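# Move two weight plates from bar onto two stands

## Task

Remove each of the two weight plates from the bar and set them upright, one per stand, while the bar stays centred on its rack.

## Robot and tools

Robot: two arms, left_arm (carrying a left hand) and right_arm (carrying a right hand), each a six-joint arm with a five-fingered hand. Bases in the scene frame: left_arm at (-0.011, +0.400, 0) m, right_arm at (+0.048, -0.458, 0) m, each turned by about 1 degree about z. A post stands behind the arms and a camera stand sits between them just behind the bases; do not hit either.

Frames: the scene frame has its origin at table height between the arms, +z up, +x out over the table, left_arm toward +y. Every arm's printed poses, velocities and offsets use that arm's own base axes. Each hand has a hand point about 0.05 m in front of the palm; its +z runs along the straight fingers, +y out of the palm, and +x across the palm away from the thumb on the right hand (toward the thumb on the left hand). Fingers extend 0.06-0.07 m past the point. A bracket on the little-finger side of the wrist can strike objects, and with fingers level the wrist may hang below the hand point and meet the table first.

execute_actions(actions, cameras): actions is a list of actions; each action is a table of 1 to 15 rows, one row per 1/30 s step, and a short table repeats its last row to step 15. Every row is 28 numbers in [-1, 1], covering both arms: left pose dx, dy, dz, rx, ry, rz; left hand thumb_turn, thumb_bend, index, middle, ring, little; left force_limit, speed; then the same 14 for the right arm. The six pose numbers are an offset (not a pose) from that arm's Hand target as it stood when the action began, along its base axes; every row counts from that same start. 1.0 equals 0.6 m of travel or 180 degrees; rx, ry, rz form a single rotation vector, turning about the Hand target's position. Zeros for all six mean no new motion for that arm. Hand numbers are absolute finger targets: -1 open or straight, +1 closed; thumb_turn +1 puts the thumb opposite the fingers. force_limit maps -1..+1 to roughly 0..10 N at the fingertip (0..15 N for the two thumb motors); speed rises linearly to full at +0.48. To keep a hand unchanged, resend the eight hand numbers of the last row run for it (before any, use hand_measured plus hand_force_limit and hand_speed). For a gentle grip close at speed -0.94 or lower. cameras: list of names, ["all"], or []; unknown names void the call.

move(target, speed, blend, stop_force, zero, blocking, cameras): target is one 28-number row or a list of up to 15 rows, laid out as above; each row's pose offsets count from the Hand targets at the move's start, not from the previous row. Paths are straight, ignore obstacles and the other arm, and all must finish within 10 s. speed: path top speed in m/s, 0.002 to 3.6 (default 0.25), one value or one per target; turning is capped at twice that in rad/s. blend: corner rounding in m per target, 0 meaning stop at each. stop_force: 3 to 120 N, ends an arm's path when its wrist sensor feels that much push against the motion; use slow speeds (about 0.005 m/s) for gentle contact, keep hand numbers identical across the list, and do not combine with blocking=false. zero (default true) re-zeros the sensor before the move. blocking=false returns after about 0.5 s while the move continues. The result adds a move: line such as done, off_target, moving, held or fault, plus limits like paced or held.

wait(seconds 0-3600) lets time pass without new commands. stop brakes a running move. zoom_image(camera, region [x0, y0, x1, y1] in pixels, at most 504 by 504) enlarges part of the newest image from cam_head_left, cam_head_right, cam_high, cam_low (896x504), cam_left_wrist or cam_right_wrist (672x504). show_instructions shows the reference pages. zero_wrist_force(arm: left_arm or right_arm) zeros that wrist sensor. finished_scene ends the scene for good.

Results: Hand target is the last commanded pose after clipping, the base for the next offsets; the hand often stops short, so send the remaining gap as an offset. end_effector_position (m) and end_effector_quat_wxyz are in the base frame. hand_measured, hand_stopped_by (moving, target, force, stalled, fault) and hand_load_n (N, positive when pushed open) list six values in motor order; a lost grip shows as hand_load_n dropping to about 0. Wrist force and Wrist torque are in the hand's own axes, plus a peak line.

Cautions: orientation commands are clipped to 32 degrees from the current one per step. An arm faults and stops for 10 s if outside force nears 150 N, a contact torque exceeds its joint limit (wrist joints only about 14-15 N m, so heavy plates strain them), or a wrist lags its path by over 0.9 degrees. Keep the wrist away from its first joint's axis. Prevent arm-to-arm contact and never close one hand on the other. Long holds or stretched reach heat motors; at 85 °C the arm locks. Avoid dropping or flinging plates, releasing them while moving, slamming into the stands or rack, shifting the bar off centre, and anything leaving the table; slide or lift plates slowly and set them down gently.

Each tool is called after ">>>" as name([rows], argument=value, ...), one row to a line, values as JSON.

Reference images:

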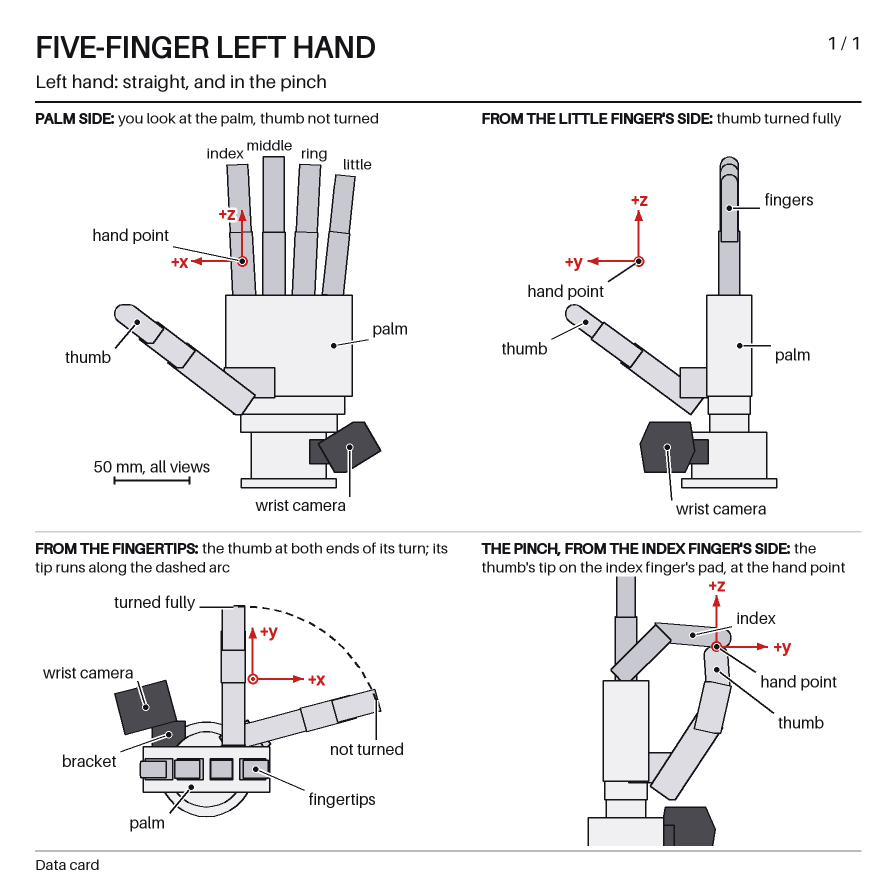

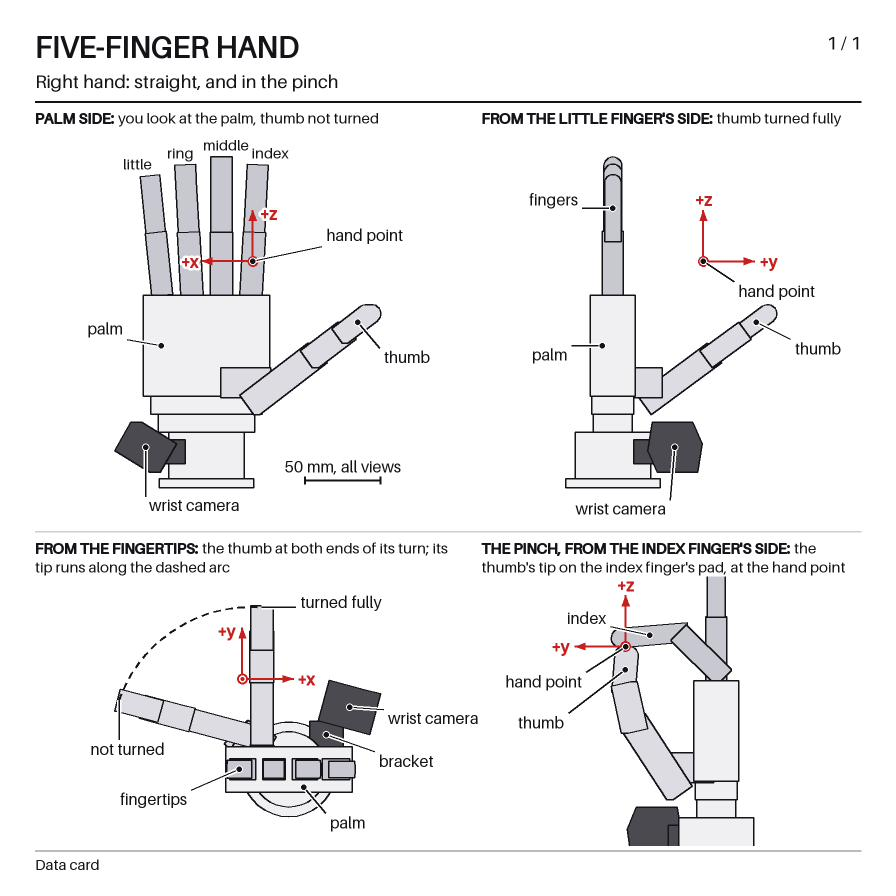

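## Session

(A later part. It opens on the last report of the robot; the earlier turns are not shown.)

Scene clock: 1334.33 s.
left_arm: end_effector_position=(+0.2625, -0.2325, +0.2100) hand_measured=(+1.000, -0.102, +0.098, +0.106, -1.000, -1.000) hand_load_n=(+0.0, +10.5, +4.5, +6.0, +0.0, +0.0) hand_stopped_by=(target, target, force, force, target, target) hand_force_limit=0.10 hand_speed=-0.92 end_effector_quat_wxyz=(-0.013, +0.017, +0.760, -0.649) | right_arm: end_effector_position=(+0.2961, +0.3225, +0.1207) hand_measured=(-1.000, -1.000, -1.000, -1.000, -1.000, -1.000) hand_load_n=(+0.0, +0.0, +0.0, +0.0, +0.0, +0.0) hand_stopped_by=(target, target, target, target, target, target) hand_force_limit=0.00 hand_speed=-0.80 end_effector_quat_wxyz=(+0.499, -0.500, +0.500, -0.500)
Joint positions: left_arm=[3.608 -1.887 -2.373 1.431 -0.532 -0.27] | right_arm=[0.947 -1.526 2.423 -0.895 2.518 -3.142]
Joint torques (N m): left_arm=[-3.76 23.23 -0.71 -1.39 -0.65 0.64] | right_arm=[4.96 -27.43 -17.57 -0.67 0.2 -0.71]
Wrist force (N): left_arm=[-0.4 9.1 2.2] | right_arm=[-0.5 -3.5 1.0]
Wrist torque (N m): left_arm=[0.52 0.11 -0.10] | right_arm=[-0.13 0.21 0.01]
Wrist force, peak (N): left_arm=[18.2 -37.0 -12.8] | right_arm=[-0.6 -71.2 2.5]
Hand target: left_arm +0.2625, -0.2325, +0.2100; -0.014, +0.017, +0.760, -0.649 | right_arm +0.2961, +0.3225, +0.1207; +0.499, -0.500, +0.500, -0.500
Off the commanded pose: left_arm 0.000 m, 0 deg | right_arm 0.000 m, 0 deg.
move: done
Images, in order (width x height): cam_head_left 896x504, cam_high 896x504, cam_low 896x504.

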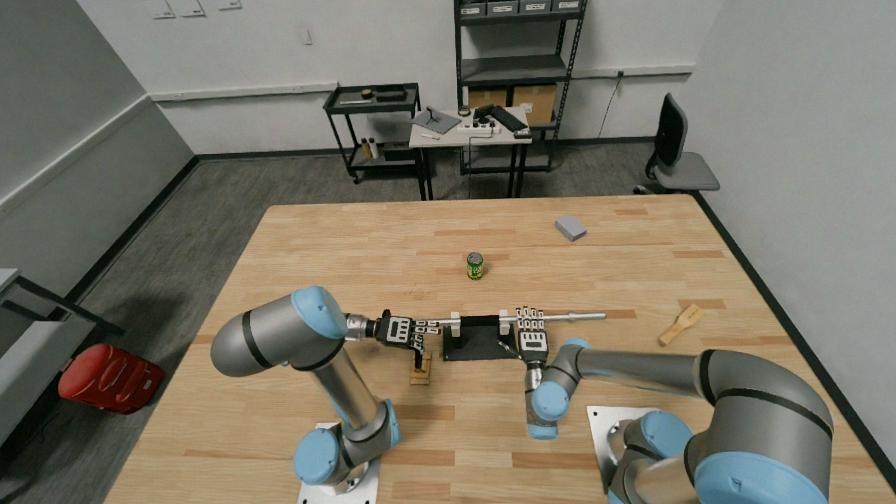

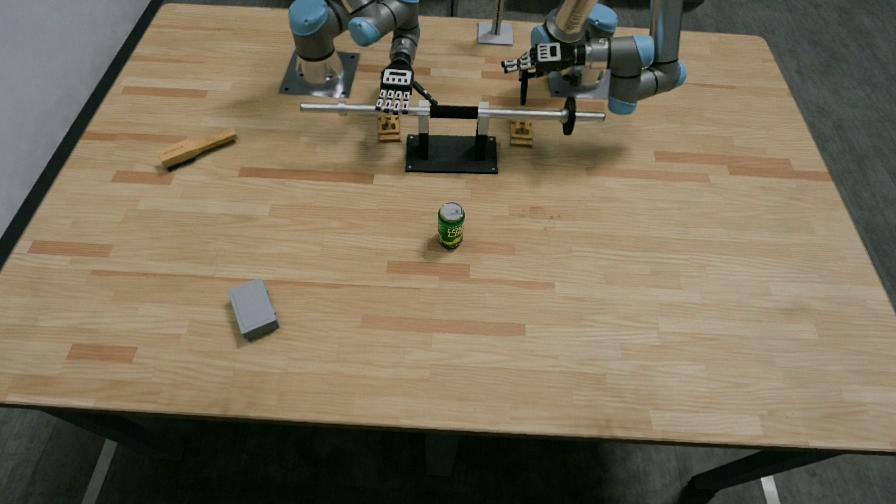

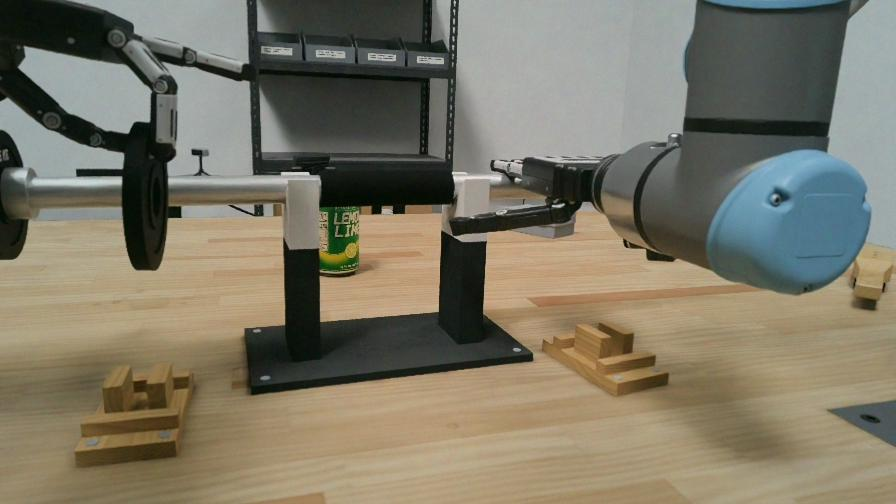

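>>> move(target=[-0.0175,0.0133,0.0255,0,-0.2222,0,1,-0.1,0.5,0.5,-1,-1,0.1,-0.92,0,0,0,0,0,0,-1,-1,-1,-1,-1,-1,0,-0.8], speed=0.06, stop_force=12, cameras=["cam_head_left","cam_head_right","cam_low","cam_high","cam_left_wrist"])

>>> zoom_image(camera="cam_low", region=[60, 80, 240, 480])

>>> zoom_image(camera="cam_high", region=[480, 50, 550, 160])

>>> zoom_image(camera="cam_head_left", region=[390, 320, 450, 400])

>>> zoom_image(camera="cam_head_right", region=[390, 320, 450, 400])

Scene clock: 1427.37 s.
left_arm: end_effector_position=(+0.2520, -0.2245, +0.2254) hand_measured=(+1.000, -0.102, +0.098, +0.106, -1.000, -1.000) hand_load_n=(+4.5, +8.0, +3.5, +8.0, +0.0, +0.0) hand_stopped_by=(target, target, force, force, target, target) hand_force_limit=0.10 hand_speed=-0.92 end_effector_quat_wxyz=(+0.247, +0.238, +0.719, -0.604) | right_arm: end_effector_position=(+0.2961, +0.3225, +0.1207) hand_measured=(-1.000, -1.000, -1.000, -1.000, -1.000, -1.000) hand_load_n=(-0.5, +0.0, +0.0, +0.0, +0.0, +0.0) hand_stopped_by=(target, target, target, target, target, target) hand_force_limit=0.00 hand_speed=-0.80 end_effector_quat_wxyz=(+0.499, -0.500, +0.500, -0.500)
Joint positions: left_arm=[3.844 -1.652 -2.625 1.381 -0.649 0.511] | right_arm=[0.947 -1.526 2.423 -0.895 2.518 -3.142]
Joint torques (N m): left_arm=[-14.33 2.23 19.52 -0.39 0.59 0.8] | right_arm=[5.13 -27.92 -17.17 -0.34 1.16 -0.71]
Wrist force (N): left_arm=[3.3 6.8 1.7] | right_arm=[-0.5 -3.9 1.0]
Wrist torque (N m): left_arm=[0.34 0.02 -0.18] | right_arm=[-0.19 0.20 0.00]
Wrist force, peak (N): left_arm=[-0.1 9.4 2.5] | right_arm=[-0.5 -4.0 1.5]
Hand target: left_arm +0.2520, -0.2245, +0.2253; +0.247, +0.238, +0.719, -0.604 | right_arm +0.2961, +0.3225, +0.1207; +0.499, -0.500, +0.500, -0.500
Off the commanded pose: left_arm 0.000 m, 0 deg | right_arm 0.000 m, 0 deg.
move: done
Images, in order (width x height): cam_head_left 896x504, cam_head_right 896x504, cam_high 896x504, cam_low 896x504, cam_left_wrist 672x504.

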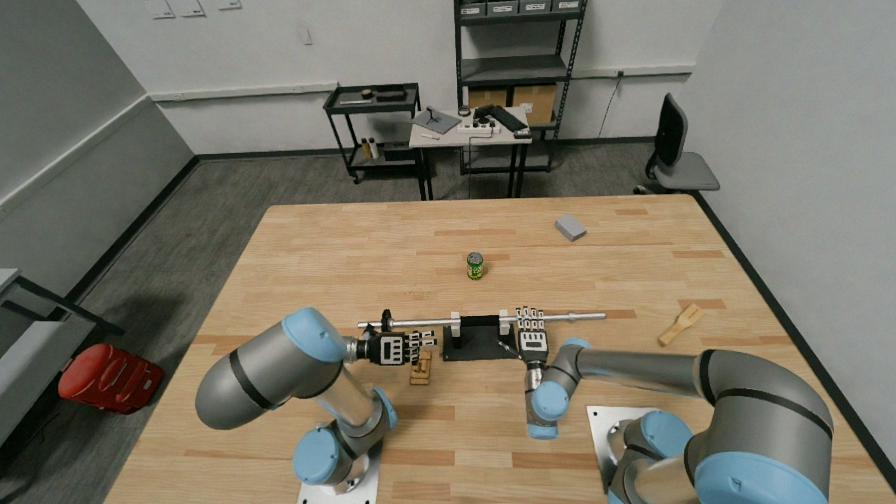

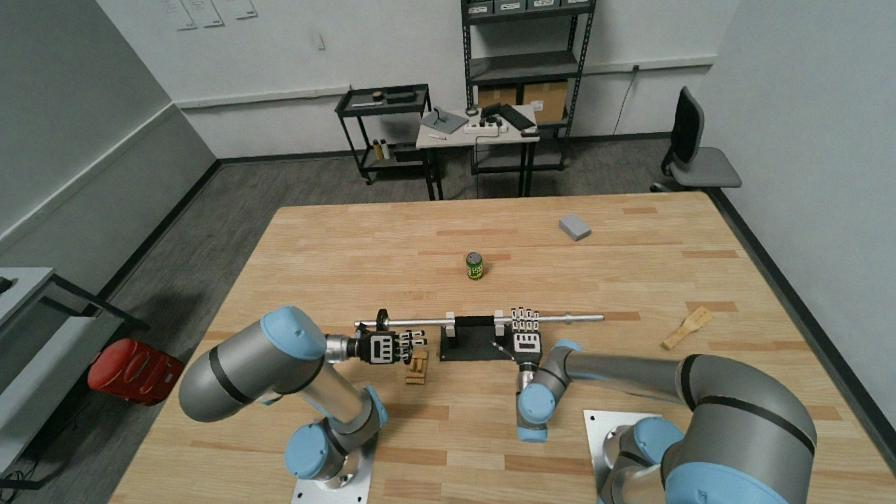

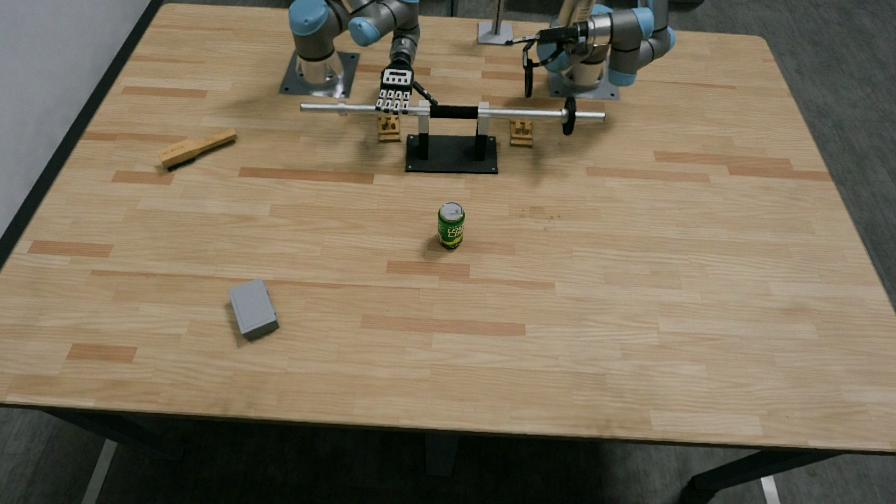

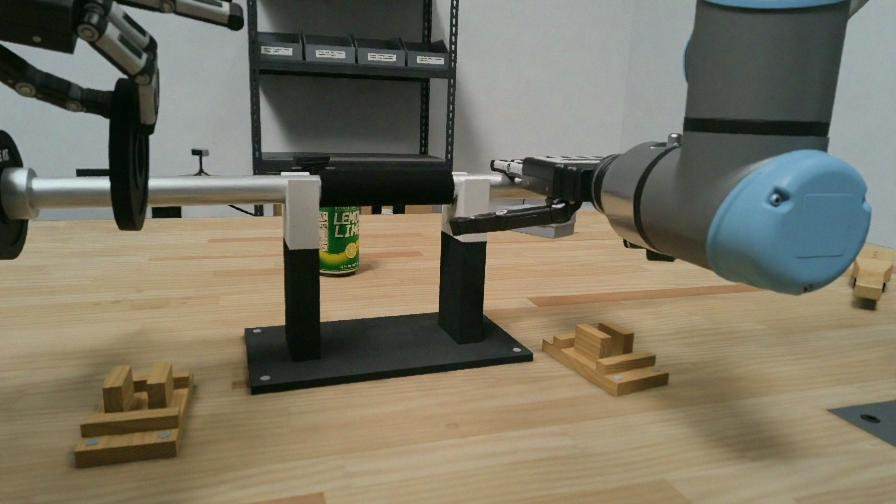

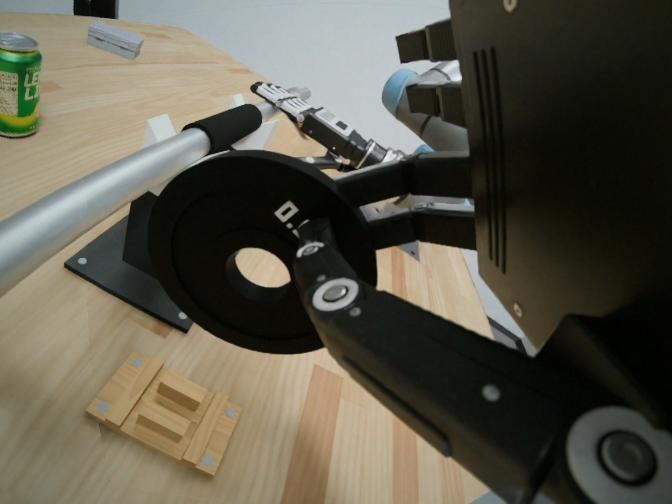

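Scaled by 1.260 from the camera's image (finer frame: 1280x720).

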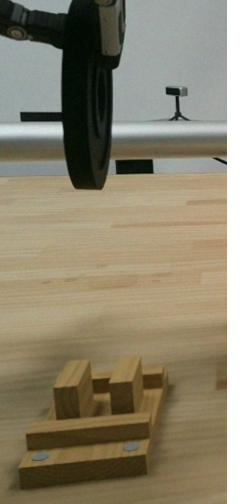

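Scaled by 4.582 from the camera's image (finer frame: 1280x720).

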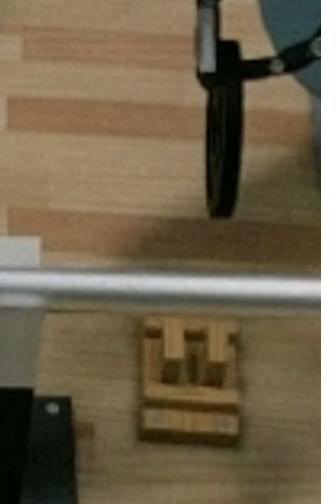

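Scaled by 6.300 from the camera's image (finer frame: 1280x720).

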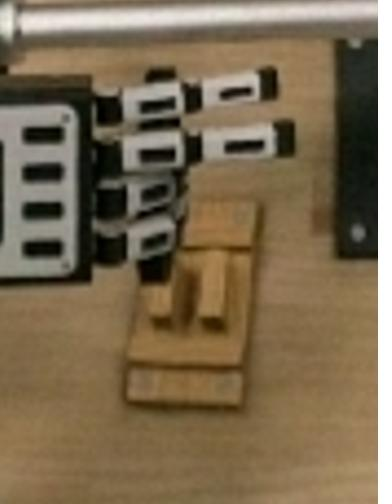

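Scaled by 6.300 from the camera's image (finer frame: 1280x720).

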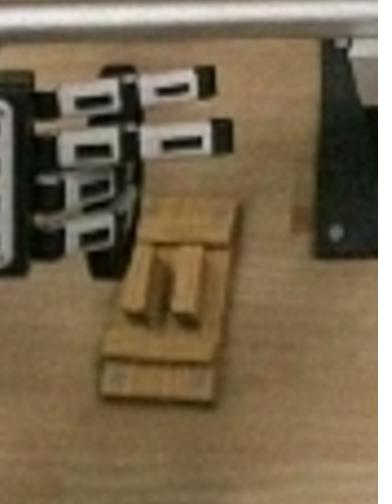

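>>> move(target=[0.0083,0,-0.1417,0,0,0,1,-0.1,0.5,0.5,-1,-1,0.1,-0.92,0,0,0,0,0,0,-1,-1,-1,-1,-1,-1,0,-0.8], speed=0.05, stop_force=8, cameras=["cam_head_left","cam_head_right","cam_low","cam_high","cam_left_wrist"])

>>> zoom_image(camera="cam_low", region=[70, 200, 230, 480])

>>> zoom_image(camera="cam_low", region=[80, 300, 200, 420])

>>> zoom_image(camera="cam_high", region=[490, 80, 560, 160])

>>> zoom_image(camera="cam_head_left", region=[390, 320, 450, 400])

>>> zoom_image(camera="cam_left_wrist", region=[60, 140, 420, 500])

Scene clock: 1470.67 s.
left_arm: end_effector_position=(+0.2569, -0.2246, +0.1403) hand_measured=(+1.000, -0.102, +0.098, +0.106, -1.000, -1.000) hand_load_n=(+4.0, +8.5, +3.5, +8.0, +0.0, +0.0) hand_stopped_by=(target, target, force, force, target, target) hand_force_limit=0.10 hand_speed=-0.92 end_effector_quat_wxyz=(+0.247, +0.238, +0.719, -0.604) | right_arm: end_effector_position=(+0.2961, +0.3225, +0.1207) hand_measured=(-1.000, -1.000, -1.000, -1.000, -1.000, -1.000) hand_load_n=(+0.0, +0.0, +0.0, -0.5, +0.0, +0.0) hand_stopped_by=(target, target, target, target, target, target) hand_force_limit=0.00 hand_speed=-0.80 end_effector_quat_wxyz=(+0.499, -0.500, +0.500, -0.500)
Joint positions: left_arm=[3.826 -2.059 -2.635 1.805 -0.632 0.504] | right_arm=[0.947 -1.526 2.423 -0.895 2.518 -3.142]
Joint torques (N m): left_arm=[11.62 9.15 -10.6 -0.44 -1.3 0.98] | right_arm=[4.97 -27.03 -16.69 0.01 0.95 -0.8]
Wrist force (N): left_arm=[3.1 6.7 1.5] | right_arm=[0.0 -3.4 1.4]
Wrist torque (N m): left_arm=[0.35 0.04 -0.25] | right_arm=[-0.14 0.12 0.04]
Wrist force, peak (N): left_arm=[3.8 7.3 1.5] | right_arm=[-0.5 -4.0 1.1]
Hand target: left_arm +0.2569, -0.2245, +0.1403; +0.247, +0.238, +0.719, -0.604 | right_arm +0.2961, +0.3225, +0.1207; +0.499, -0.500, +0.500, -0.500
Off the commanded pose: left_arm 0.000 m, 0 deg | right_arm 0.000 m, 0 deg.
move: done
Images, in order (width x height): cam_head_left 896x504, cam_head_right 896x504, cam_high 896x504, cam_low 896x504, cam_left_wrist 672x504.

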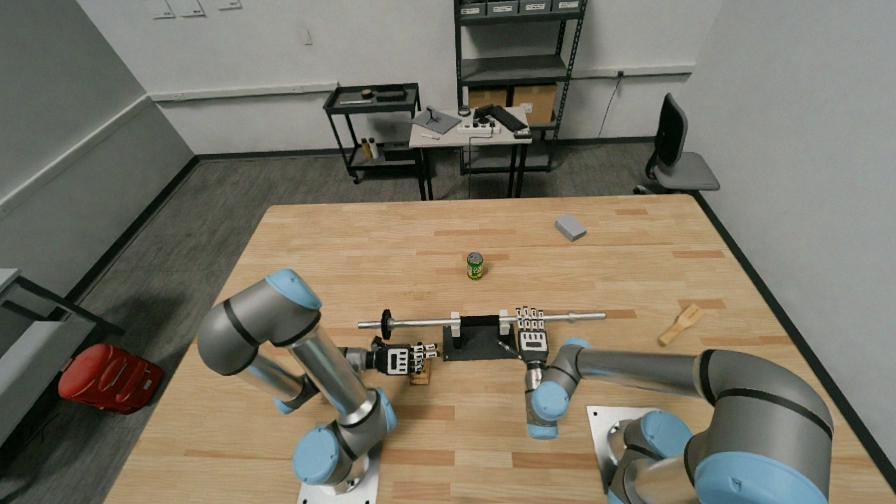

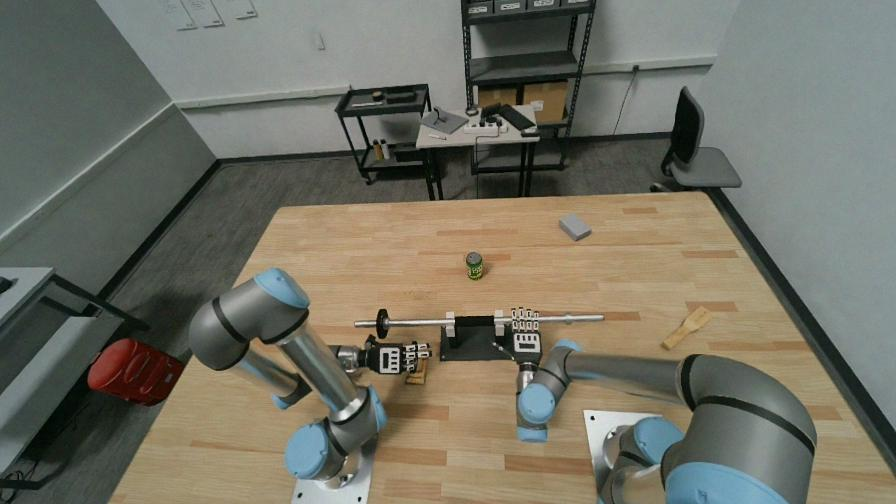

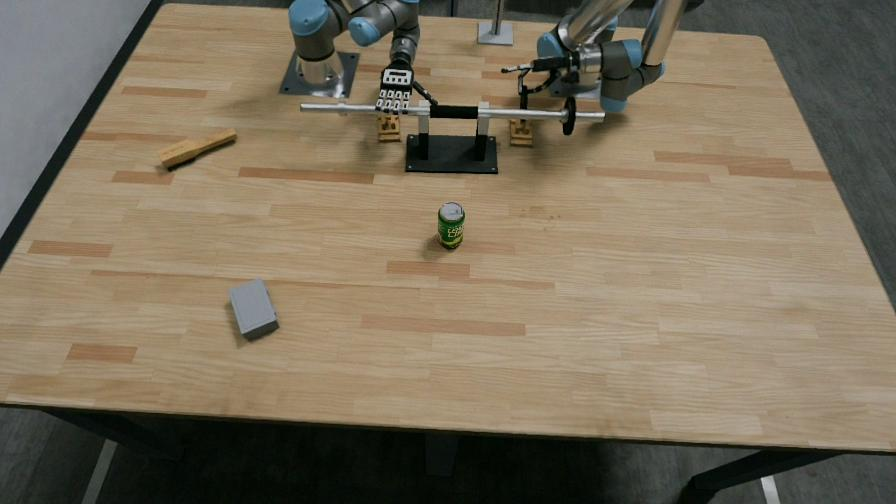

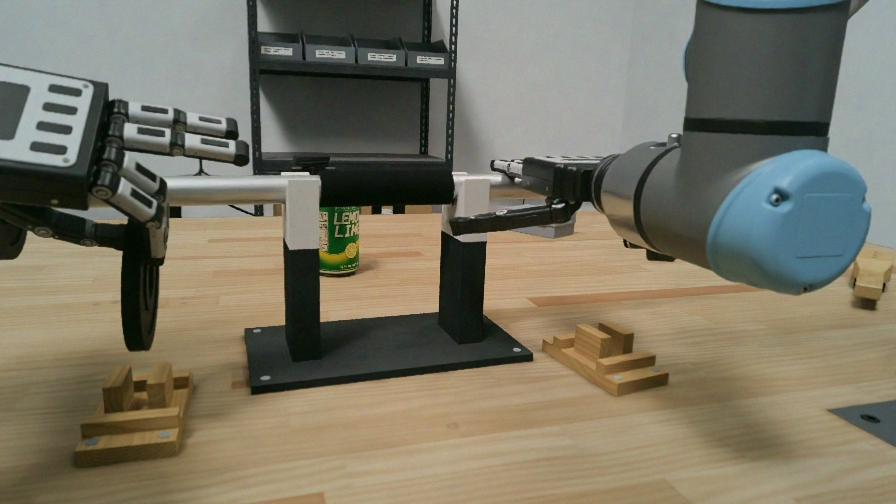

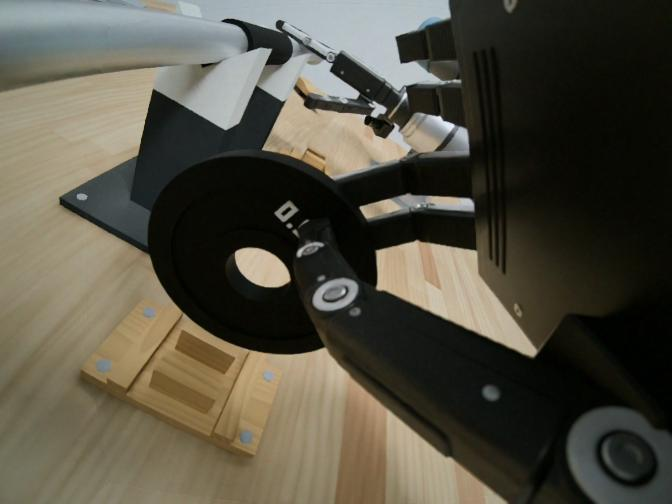

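Scaled by 1.800 from the camera's image (finer frame: 1280x720).

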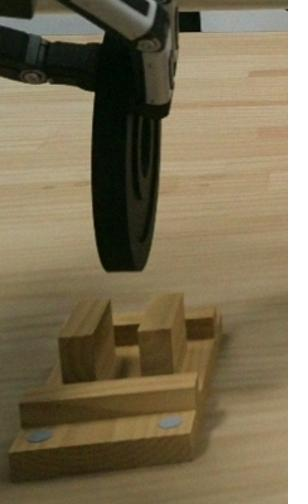

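Scaled by 4.200 from the camera's image (finer frame: 1280x720).

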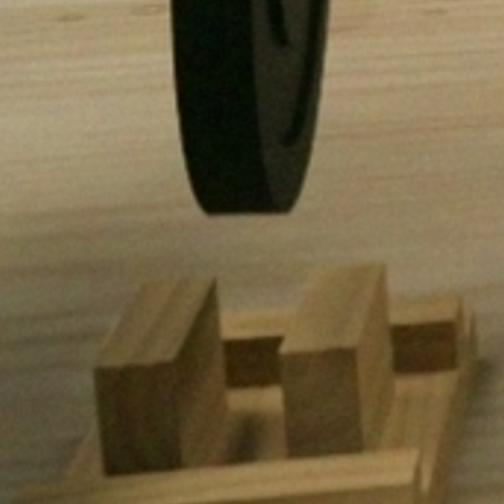

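Scaled by 6.300 from the camera's image (finer frame: 1280x720).

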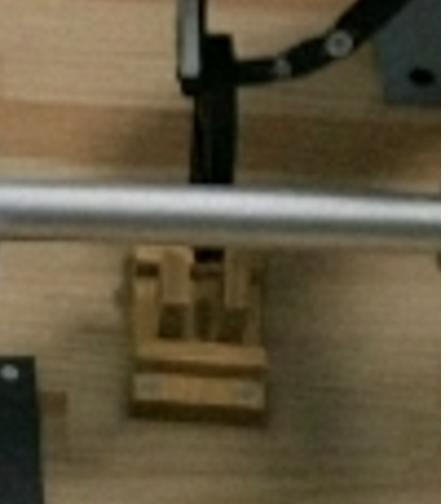

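Scaled by 6.300 from the camera's image (finer frame: 1280x720).

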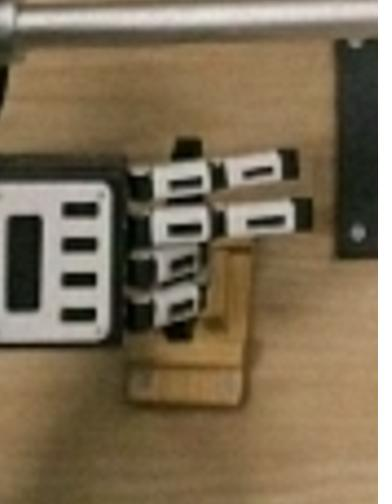

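Scaled by 1.400 from the camera's image (finer frame: 960x720).

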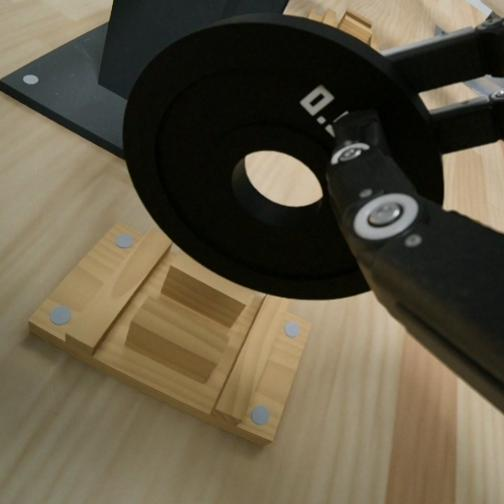

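>>> move(target=[0,0.0073,-0.01,-0.0167,0,-0.0083,1,-0.1,0.5,0.5,-1,-1,0.1,-0.92,0,0,0,0,0,0,-1,-1,-1,-1,-1,-1,0,-0.8], speed=0.03, stop_force=8, cameras=["cam_head_left","cam_low","cam_high","cam_left_wrist"])

>>> zoom_image(camera="cam_low", region=[80, 200, 200, 420])

>>> zoom_image(camera="cam_high", region=[490, 80, 560, 160])

>>> zoom_image(camera="cam_head_left", region=[390, 320, 450, 400])

>>> zoom_image(camera="cam_left_wrist", region=[60, 140, 420, 500])

Scene clock: 1530.03 s.
left_arm: end_effector_position=(+0.2570, -0.2201, +0.1343) hand_measured=(+1.000, -0.102, +0.098, +0.106, -1.000, -1.000) hand_load_n=(+4.0, +8.0, +3.5, +8.5, +0.0, +0.0) hand_stopped_by=(target, target, force, force, target, target) hand_force_limit=0.10 hand_speed=-0.92 end_effector_quat_wxyz=(+0.246, +0.241, +0.700, -0.626) | right_arm: end_effector_position=(+0.2961, +0.3225, +0.1207) hand_measured=(-1.000, -1.000, -1.000, -1.000, -1.000, -1.000) hand_load_n=(-0.5, +0.0, +0.0, +0.0, +0.0, +0.0) hand_stopped_by=(target, target, target, target, target, target) hand_force_limit=0.00 hand_speed=-0.80 end_effector_quat_wxyz=(+0.499, -0.500, +0.500, -0.500)
Joint positions: left_arm=[3.847 -2.159 -2.631 1.802 -0.669 0.584] | right_arm=[0.947 -1.526 2.423 -0.895 2.518 -3.142]
Joint torques (N m): left_arm=[-14.21 28.77 -11.66 -1.49 0.77 0.66] | right_arm=[4.47 -27.93 -15.85 0.15 1.13 -0.68]
Wrist force (N): left_arm=[3.4 6.7 1.0] | right_arm=[-0.4 -3.5 1.1]
Wrist torque (N m): left_arm=[0.37 -0.01 -0.22] | right_arm=[-0.16 0.18 0.02]
Wrist force, peak (N): left_arm=[3.3 7.2 1.3] | right_arm=[-0.4 -3.9 1.3]
Hand target: left_arm +0.2569, -0.2202, +0.1343; +0.246, +0.241, +0.700, -0.626 | right_arm +0.2961, +0.3225, +0.1207; +0.499, -0.500, +0.500, -0.500
Off the commanded pose: left_arm 0.000 m, 0 deg | right_arm 0.000 m, 0 deg.
move: done
Images, in order (width x height): cam_head_left 896x504, cam_high 896x504, cam_low 896x504, cam_left_wrist 672x504.

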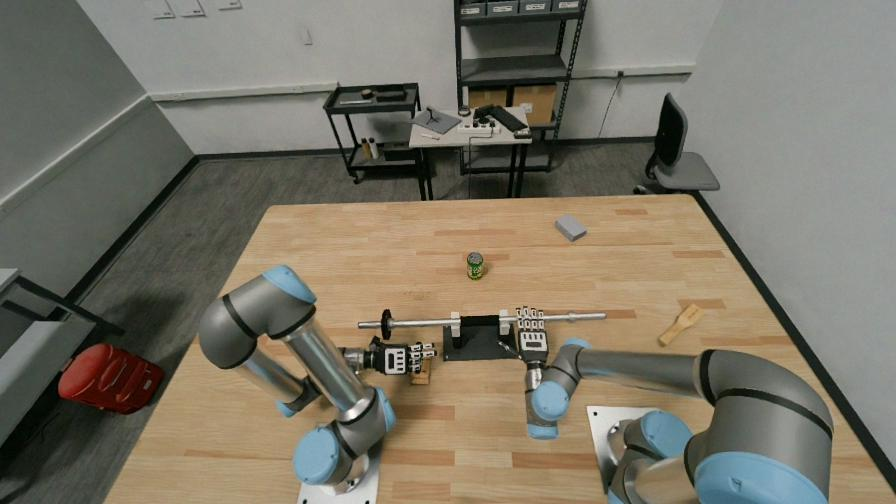

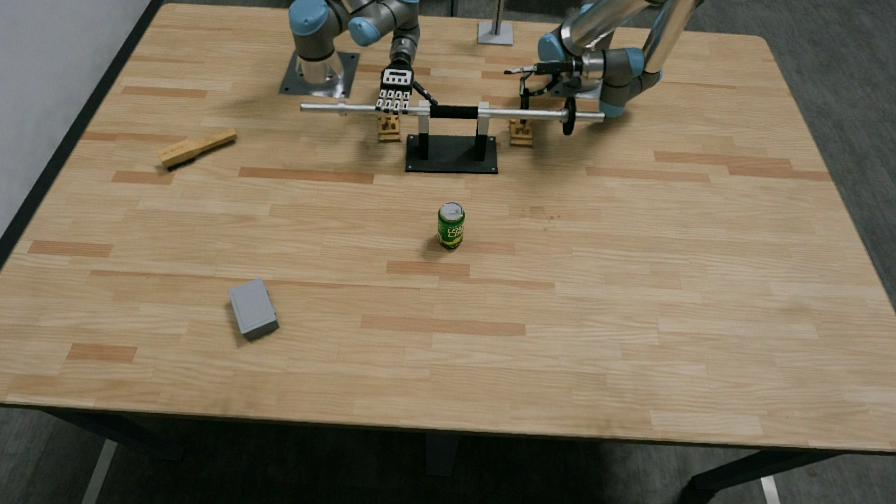

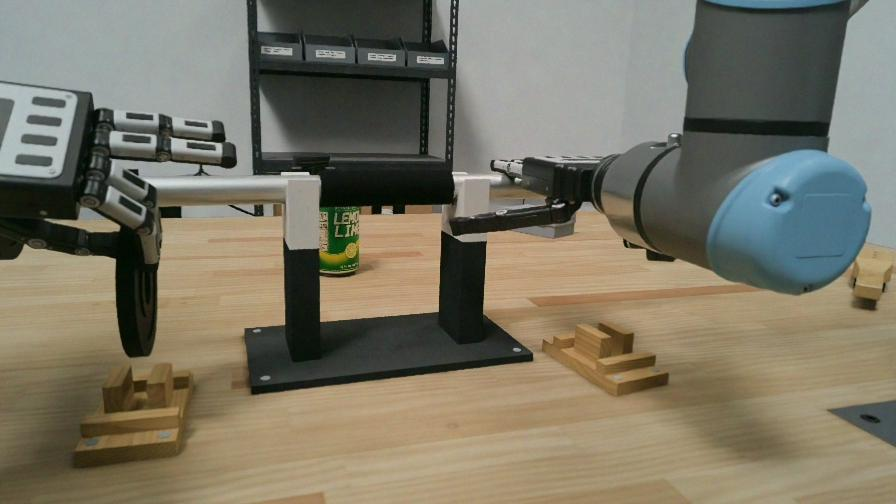

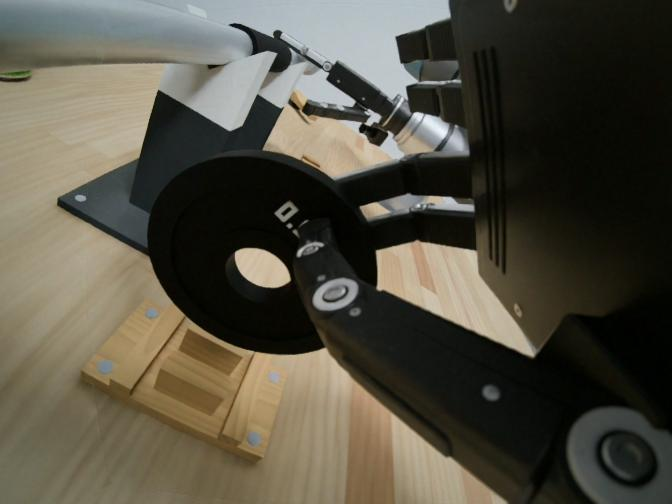

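Scaled by 2.291 from the camera's image (finer frame: 1280x720).

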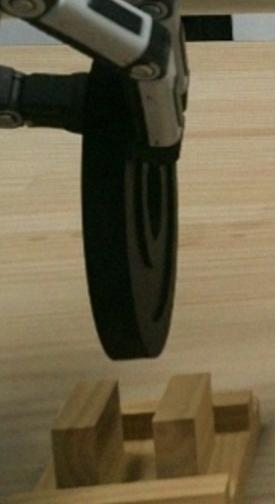

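Scaled by 6.300 from the camera's image (finer frame: 1280x720).

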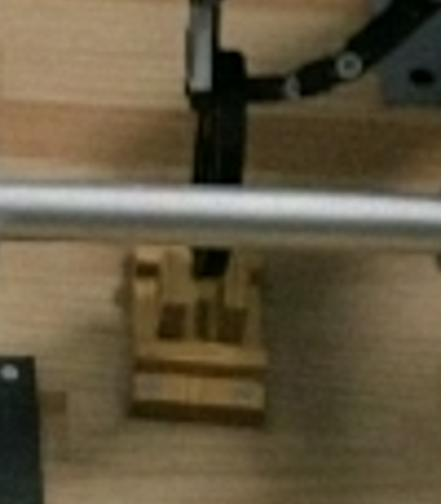

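Scaled by 6.300 from the camera's image (finer frame: 1280x720).

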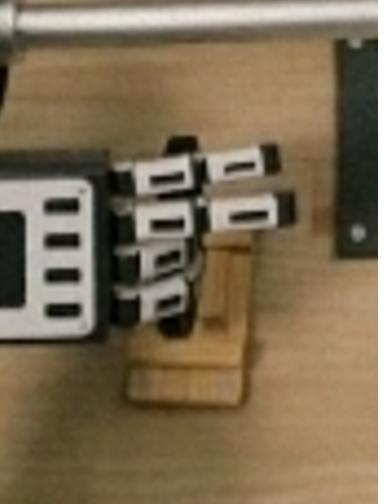

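Scaled by 1.400 from the camera's image (finer frame: 960x720).

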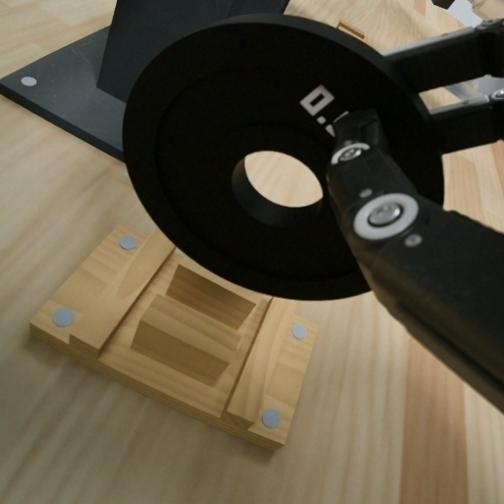

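>>> move(target=[0,0,-0.025,0,0,0,1,-0.1,0.5,0.5,-1,-1,0.1,-0.92,0,0,0,0,0,0,-1,-1,-1,-1,-1,-1,0,-0.8], speed=0.015, stop_force=4, cameras=["cam_low","cam_high"])

>>> zoom_image(camera="cam_low", region=[80, 280, 200, 420])

>>> zoom_image(camera="cam_high", region=[500, 90, 550, 150])

Scene clock: 1545.57 s.
left_arm: end_effector_position=(+0.2570, -0.2202, +0.1193) hand_measured=(+1.000, -0.102, +0.098, +0.106, -1.000, -1.000) hand_load_n=(+4.0, +7.5, +3.5, +8.0, +0.0, +0.0) hand_stopped_by=(target, target, force, force, target, target) hand_force_limit=0.10 hand_speed=-0.92 end_effector_quat_wxyz=(+0.246, +0.241, +0.700, -0.626) | right_arm: end_effector_position=(+0.2961, +0.3225, +0.1207) hand_measured=(-1.000, -1.000, -1.000, -1.000, -1.000, -1.000) hand_load_n=(+0.0, +0.0, +0.0, +0.0, +0.0, +0.0) hand_stopped_by=(target, target, target, target, target, target) hand_force_limit=0.00 hand_speed=-0.80 end_effector_quat_wxyz=(+0.499, -0.500, +0.500, -0.500)
Joint positions: left_arm=[3.847 -2.23 -2.622 1.865 -0.669 0.584] | right_arm=[0.947 -1.526 2.423 -0.895 2.518 -3.142]
Joint torques (N m): left_arm=[-8.02 30.29 -14.2 -4.66 0.22 0.81] | right_arm=[4.74 -27.83 -15.73 0.44 1.01 -0.6]
Wrist force (N): left_arm=[3.9 7.3 1.2] | right_arm=[-0.6 -3.6 1.2]
Wrist torque (N m): left_arm=[0.48 -0.08 -0.14] | right_arm=[-0.17 0.21 0.00]
Wrist force, peak (N): left_arm=[4.1 7.3 1.0] | right_arm=[-0.5 -3.9 1.5]
Hand target: left_arm +0.2569, -0.2202, +0.1193; +0.246, +0.241, +0.700, -0.626 | right_arm +0.2961, +0.3225, +0.1207; +0.499, -0.500, +0.500, -0.500
Off the commanded pose: left_arm 0.000 m, 0 deg | right_arm 0.000 m, 0 deg.
move: done
Images, in order (width x height): cam_high 896x504, cam_low 896x504.

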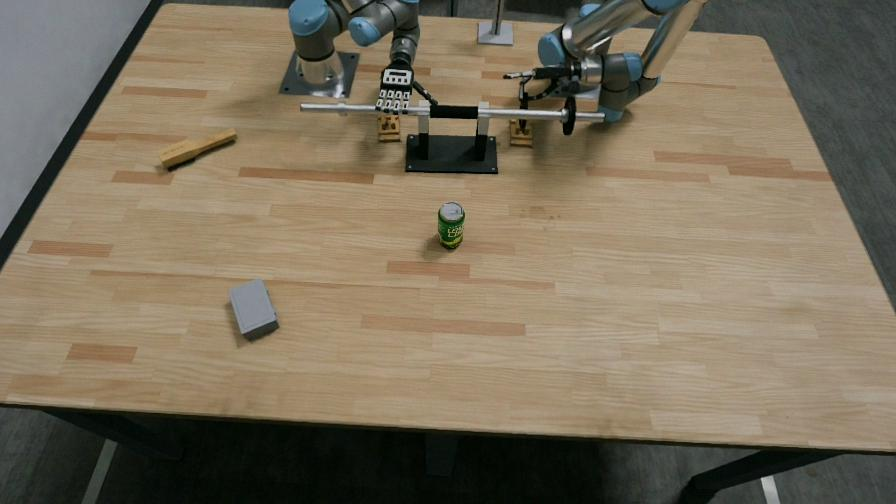

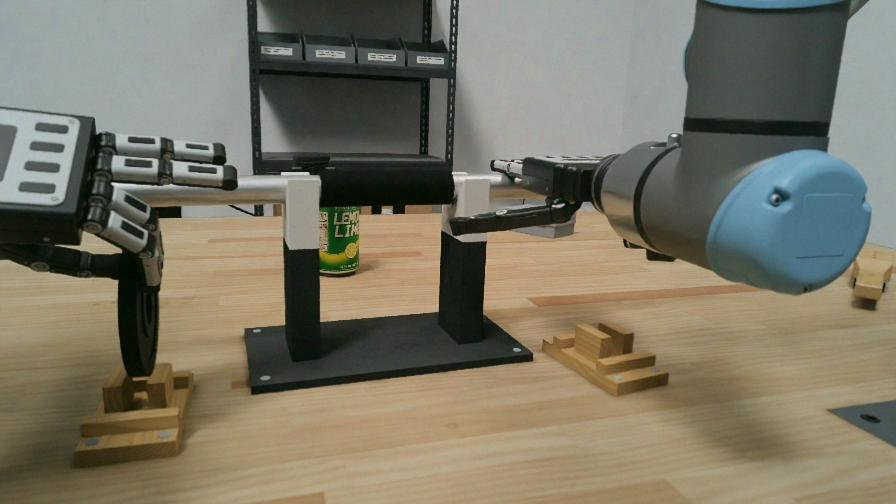

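Scaled by 3.600 from the camera's image (finer frame: 1280x720).

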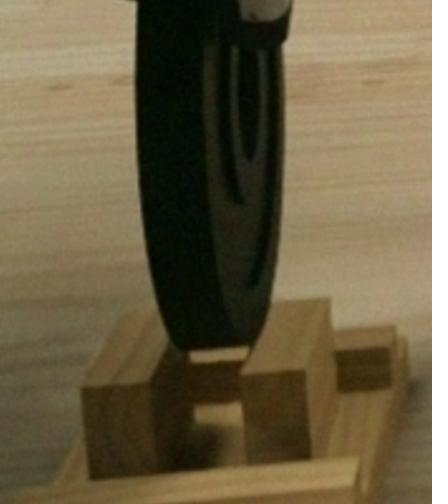

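Scaled by 8.400 from the camera's image (finer frame: 1280x720).

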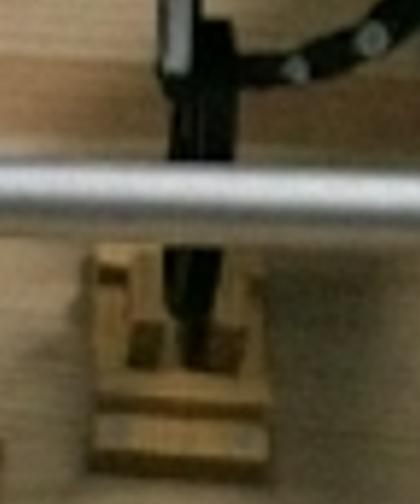

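>>> move(target=[0,0,-0.0167,0,0,0,1,-0.1,0.5,0.5,-1,-1,0.1,-0.92,0,0,0,0,0,0,-1,-1,-1,-1,-1,-1,0,-0.8], speed=0.01, stop_force=4, cameras=["cam_low","cam_high"])

>>> zoom_image(camera="cam_low", region=[80, 280, 200, 420])

>>> zoom_image(camera="cam_high", region=[500, 90, 550, 150])

Scene clock: 1555.90 s.
left_arm: end_effector_position=(+0.2569, -0.2202, +0.1166) hand_measured=(+1.000, -0.102, +0.098, +0.106, -1.000, -1.000) hand_load_n=(+2.5, +7.0, +4.0, +8.0, +0.0, +0.0) hand_stopped_by=(target, target, force, force, target, target) hand_force_limit=0.10 hand_speed=-0.92 end_effector_quat_wxyz=(+0.246, +0.241, +0.700, -0.626) | right_arm: end_effector_position=(+0.2961, +0.3225, +0.1207) hand_measured=(-1.000, -1.000, -1.000, -1.000, -1.000, -1.000) hand_load_n=(+0.0, +0.0, +0.0, +0.0, +0.0, +0.0) hand_stopped_by=(target, target, target, target, target, target) hand_force_limit=0.00 hand_speed=-0.80 end_effector_quat_wxyz=(+0.499, -0.500, +0.500, -0.500)
Joint positions: left_arm=[3.847 -2.243 -2.621 1.876 -0.669 0.584] | right_arm=[0.947 -1.526 2.423 -0.895 2.518 -3.142]
Joint torques (N m): left_arm=[8.95 15.31 -14.65 -4.21 0.33 0.08] | right_arm=[4.41 -27.75 -15.79 0.62 1.05 -0.62]
Wrist force (N): left_arm=[3.2 6.6 1.0] | right_arm=[-0.5 -3.7 1.2]
Wrist torque (N m): left_arm=[0.47 -0.07 -0.12] | right_arm=[-0.18 0.21 0.00]
Wrist force, peak (N): left_arm=[3.9 7.3 1.2] | right_arm=[-0.5 -3.8 1.5]
Hand target: left_arm +0.2569, -0.2202, +0.1166; +0.246, +0.241, +0.700, -0.626 (not the last commanded pose) | right_arm +0.2961, +0.3225, +0.1207; +0.499, -0.500, +0.500, -0.500
Off the commanded pose: left_arm 0.007 m, 0 deg | right_arm 0.000 m, 0 deg.
move: contact (left_arm)
Images, in order (width x height): cam_high 896x504, cam_low 896x504.

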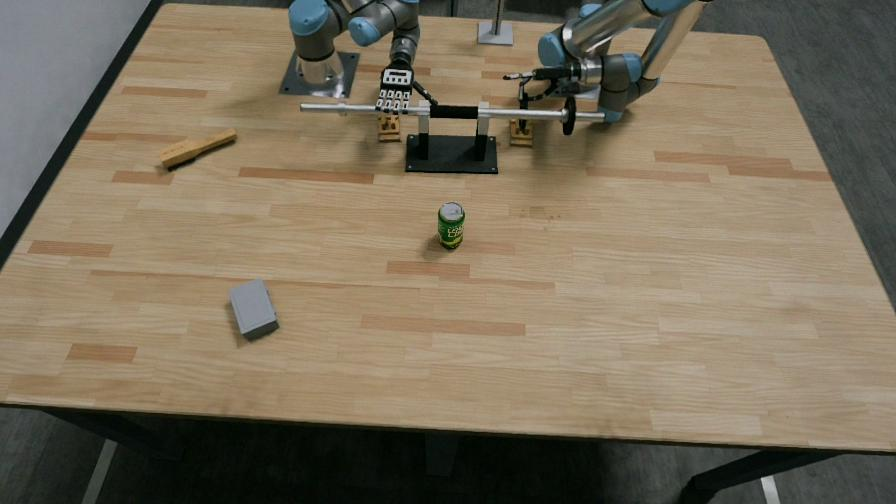

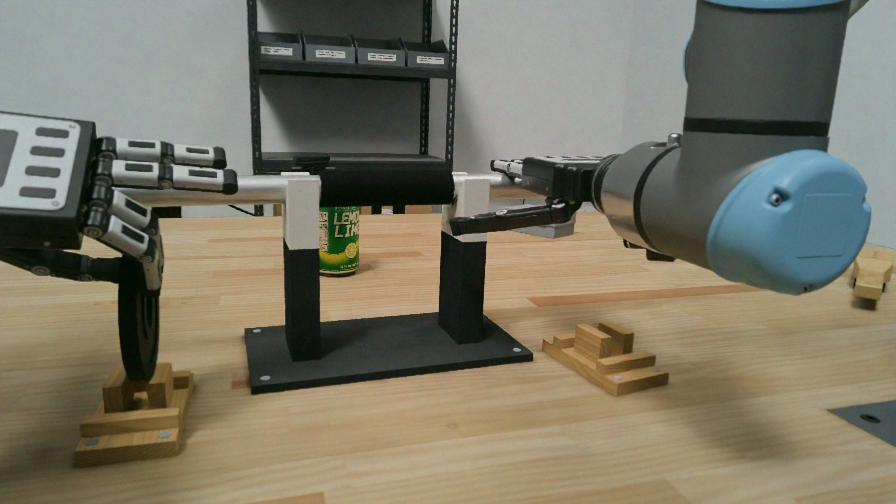

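Scaled by 3.600 from the camera's image (finer frame: 1280x720).

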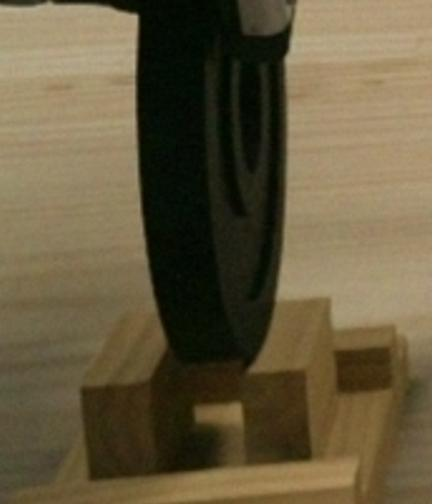

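Scaled by 8.400 from the camera's image (finer frame: 1280x720).

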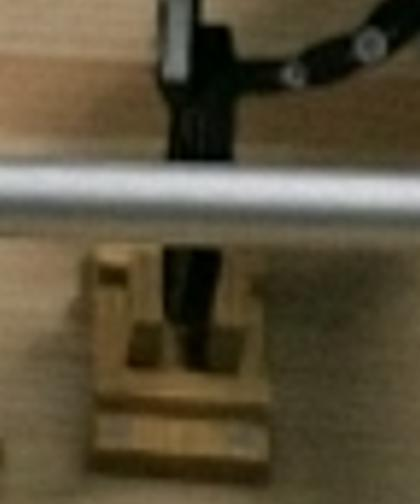

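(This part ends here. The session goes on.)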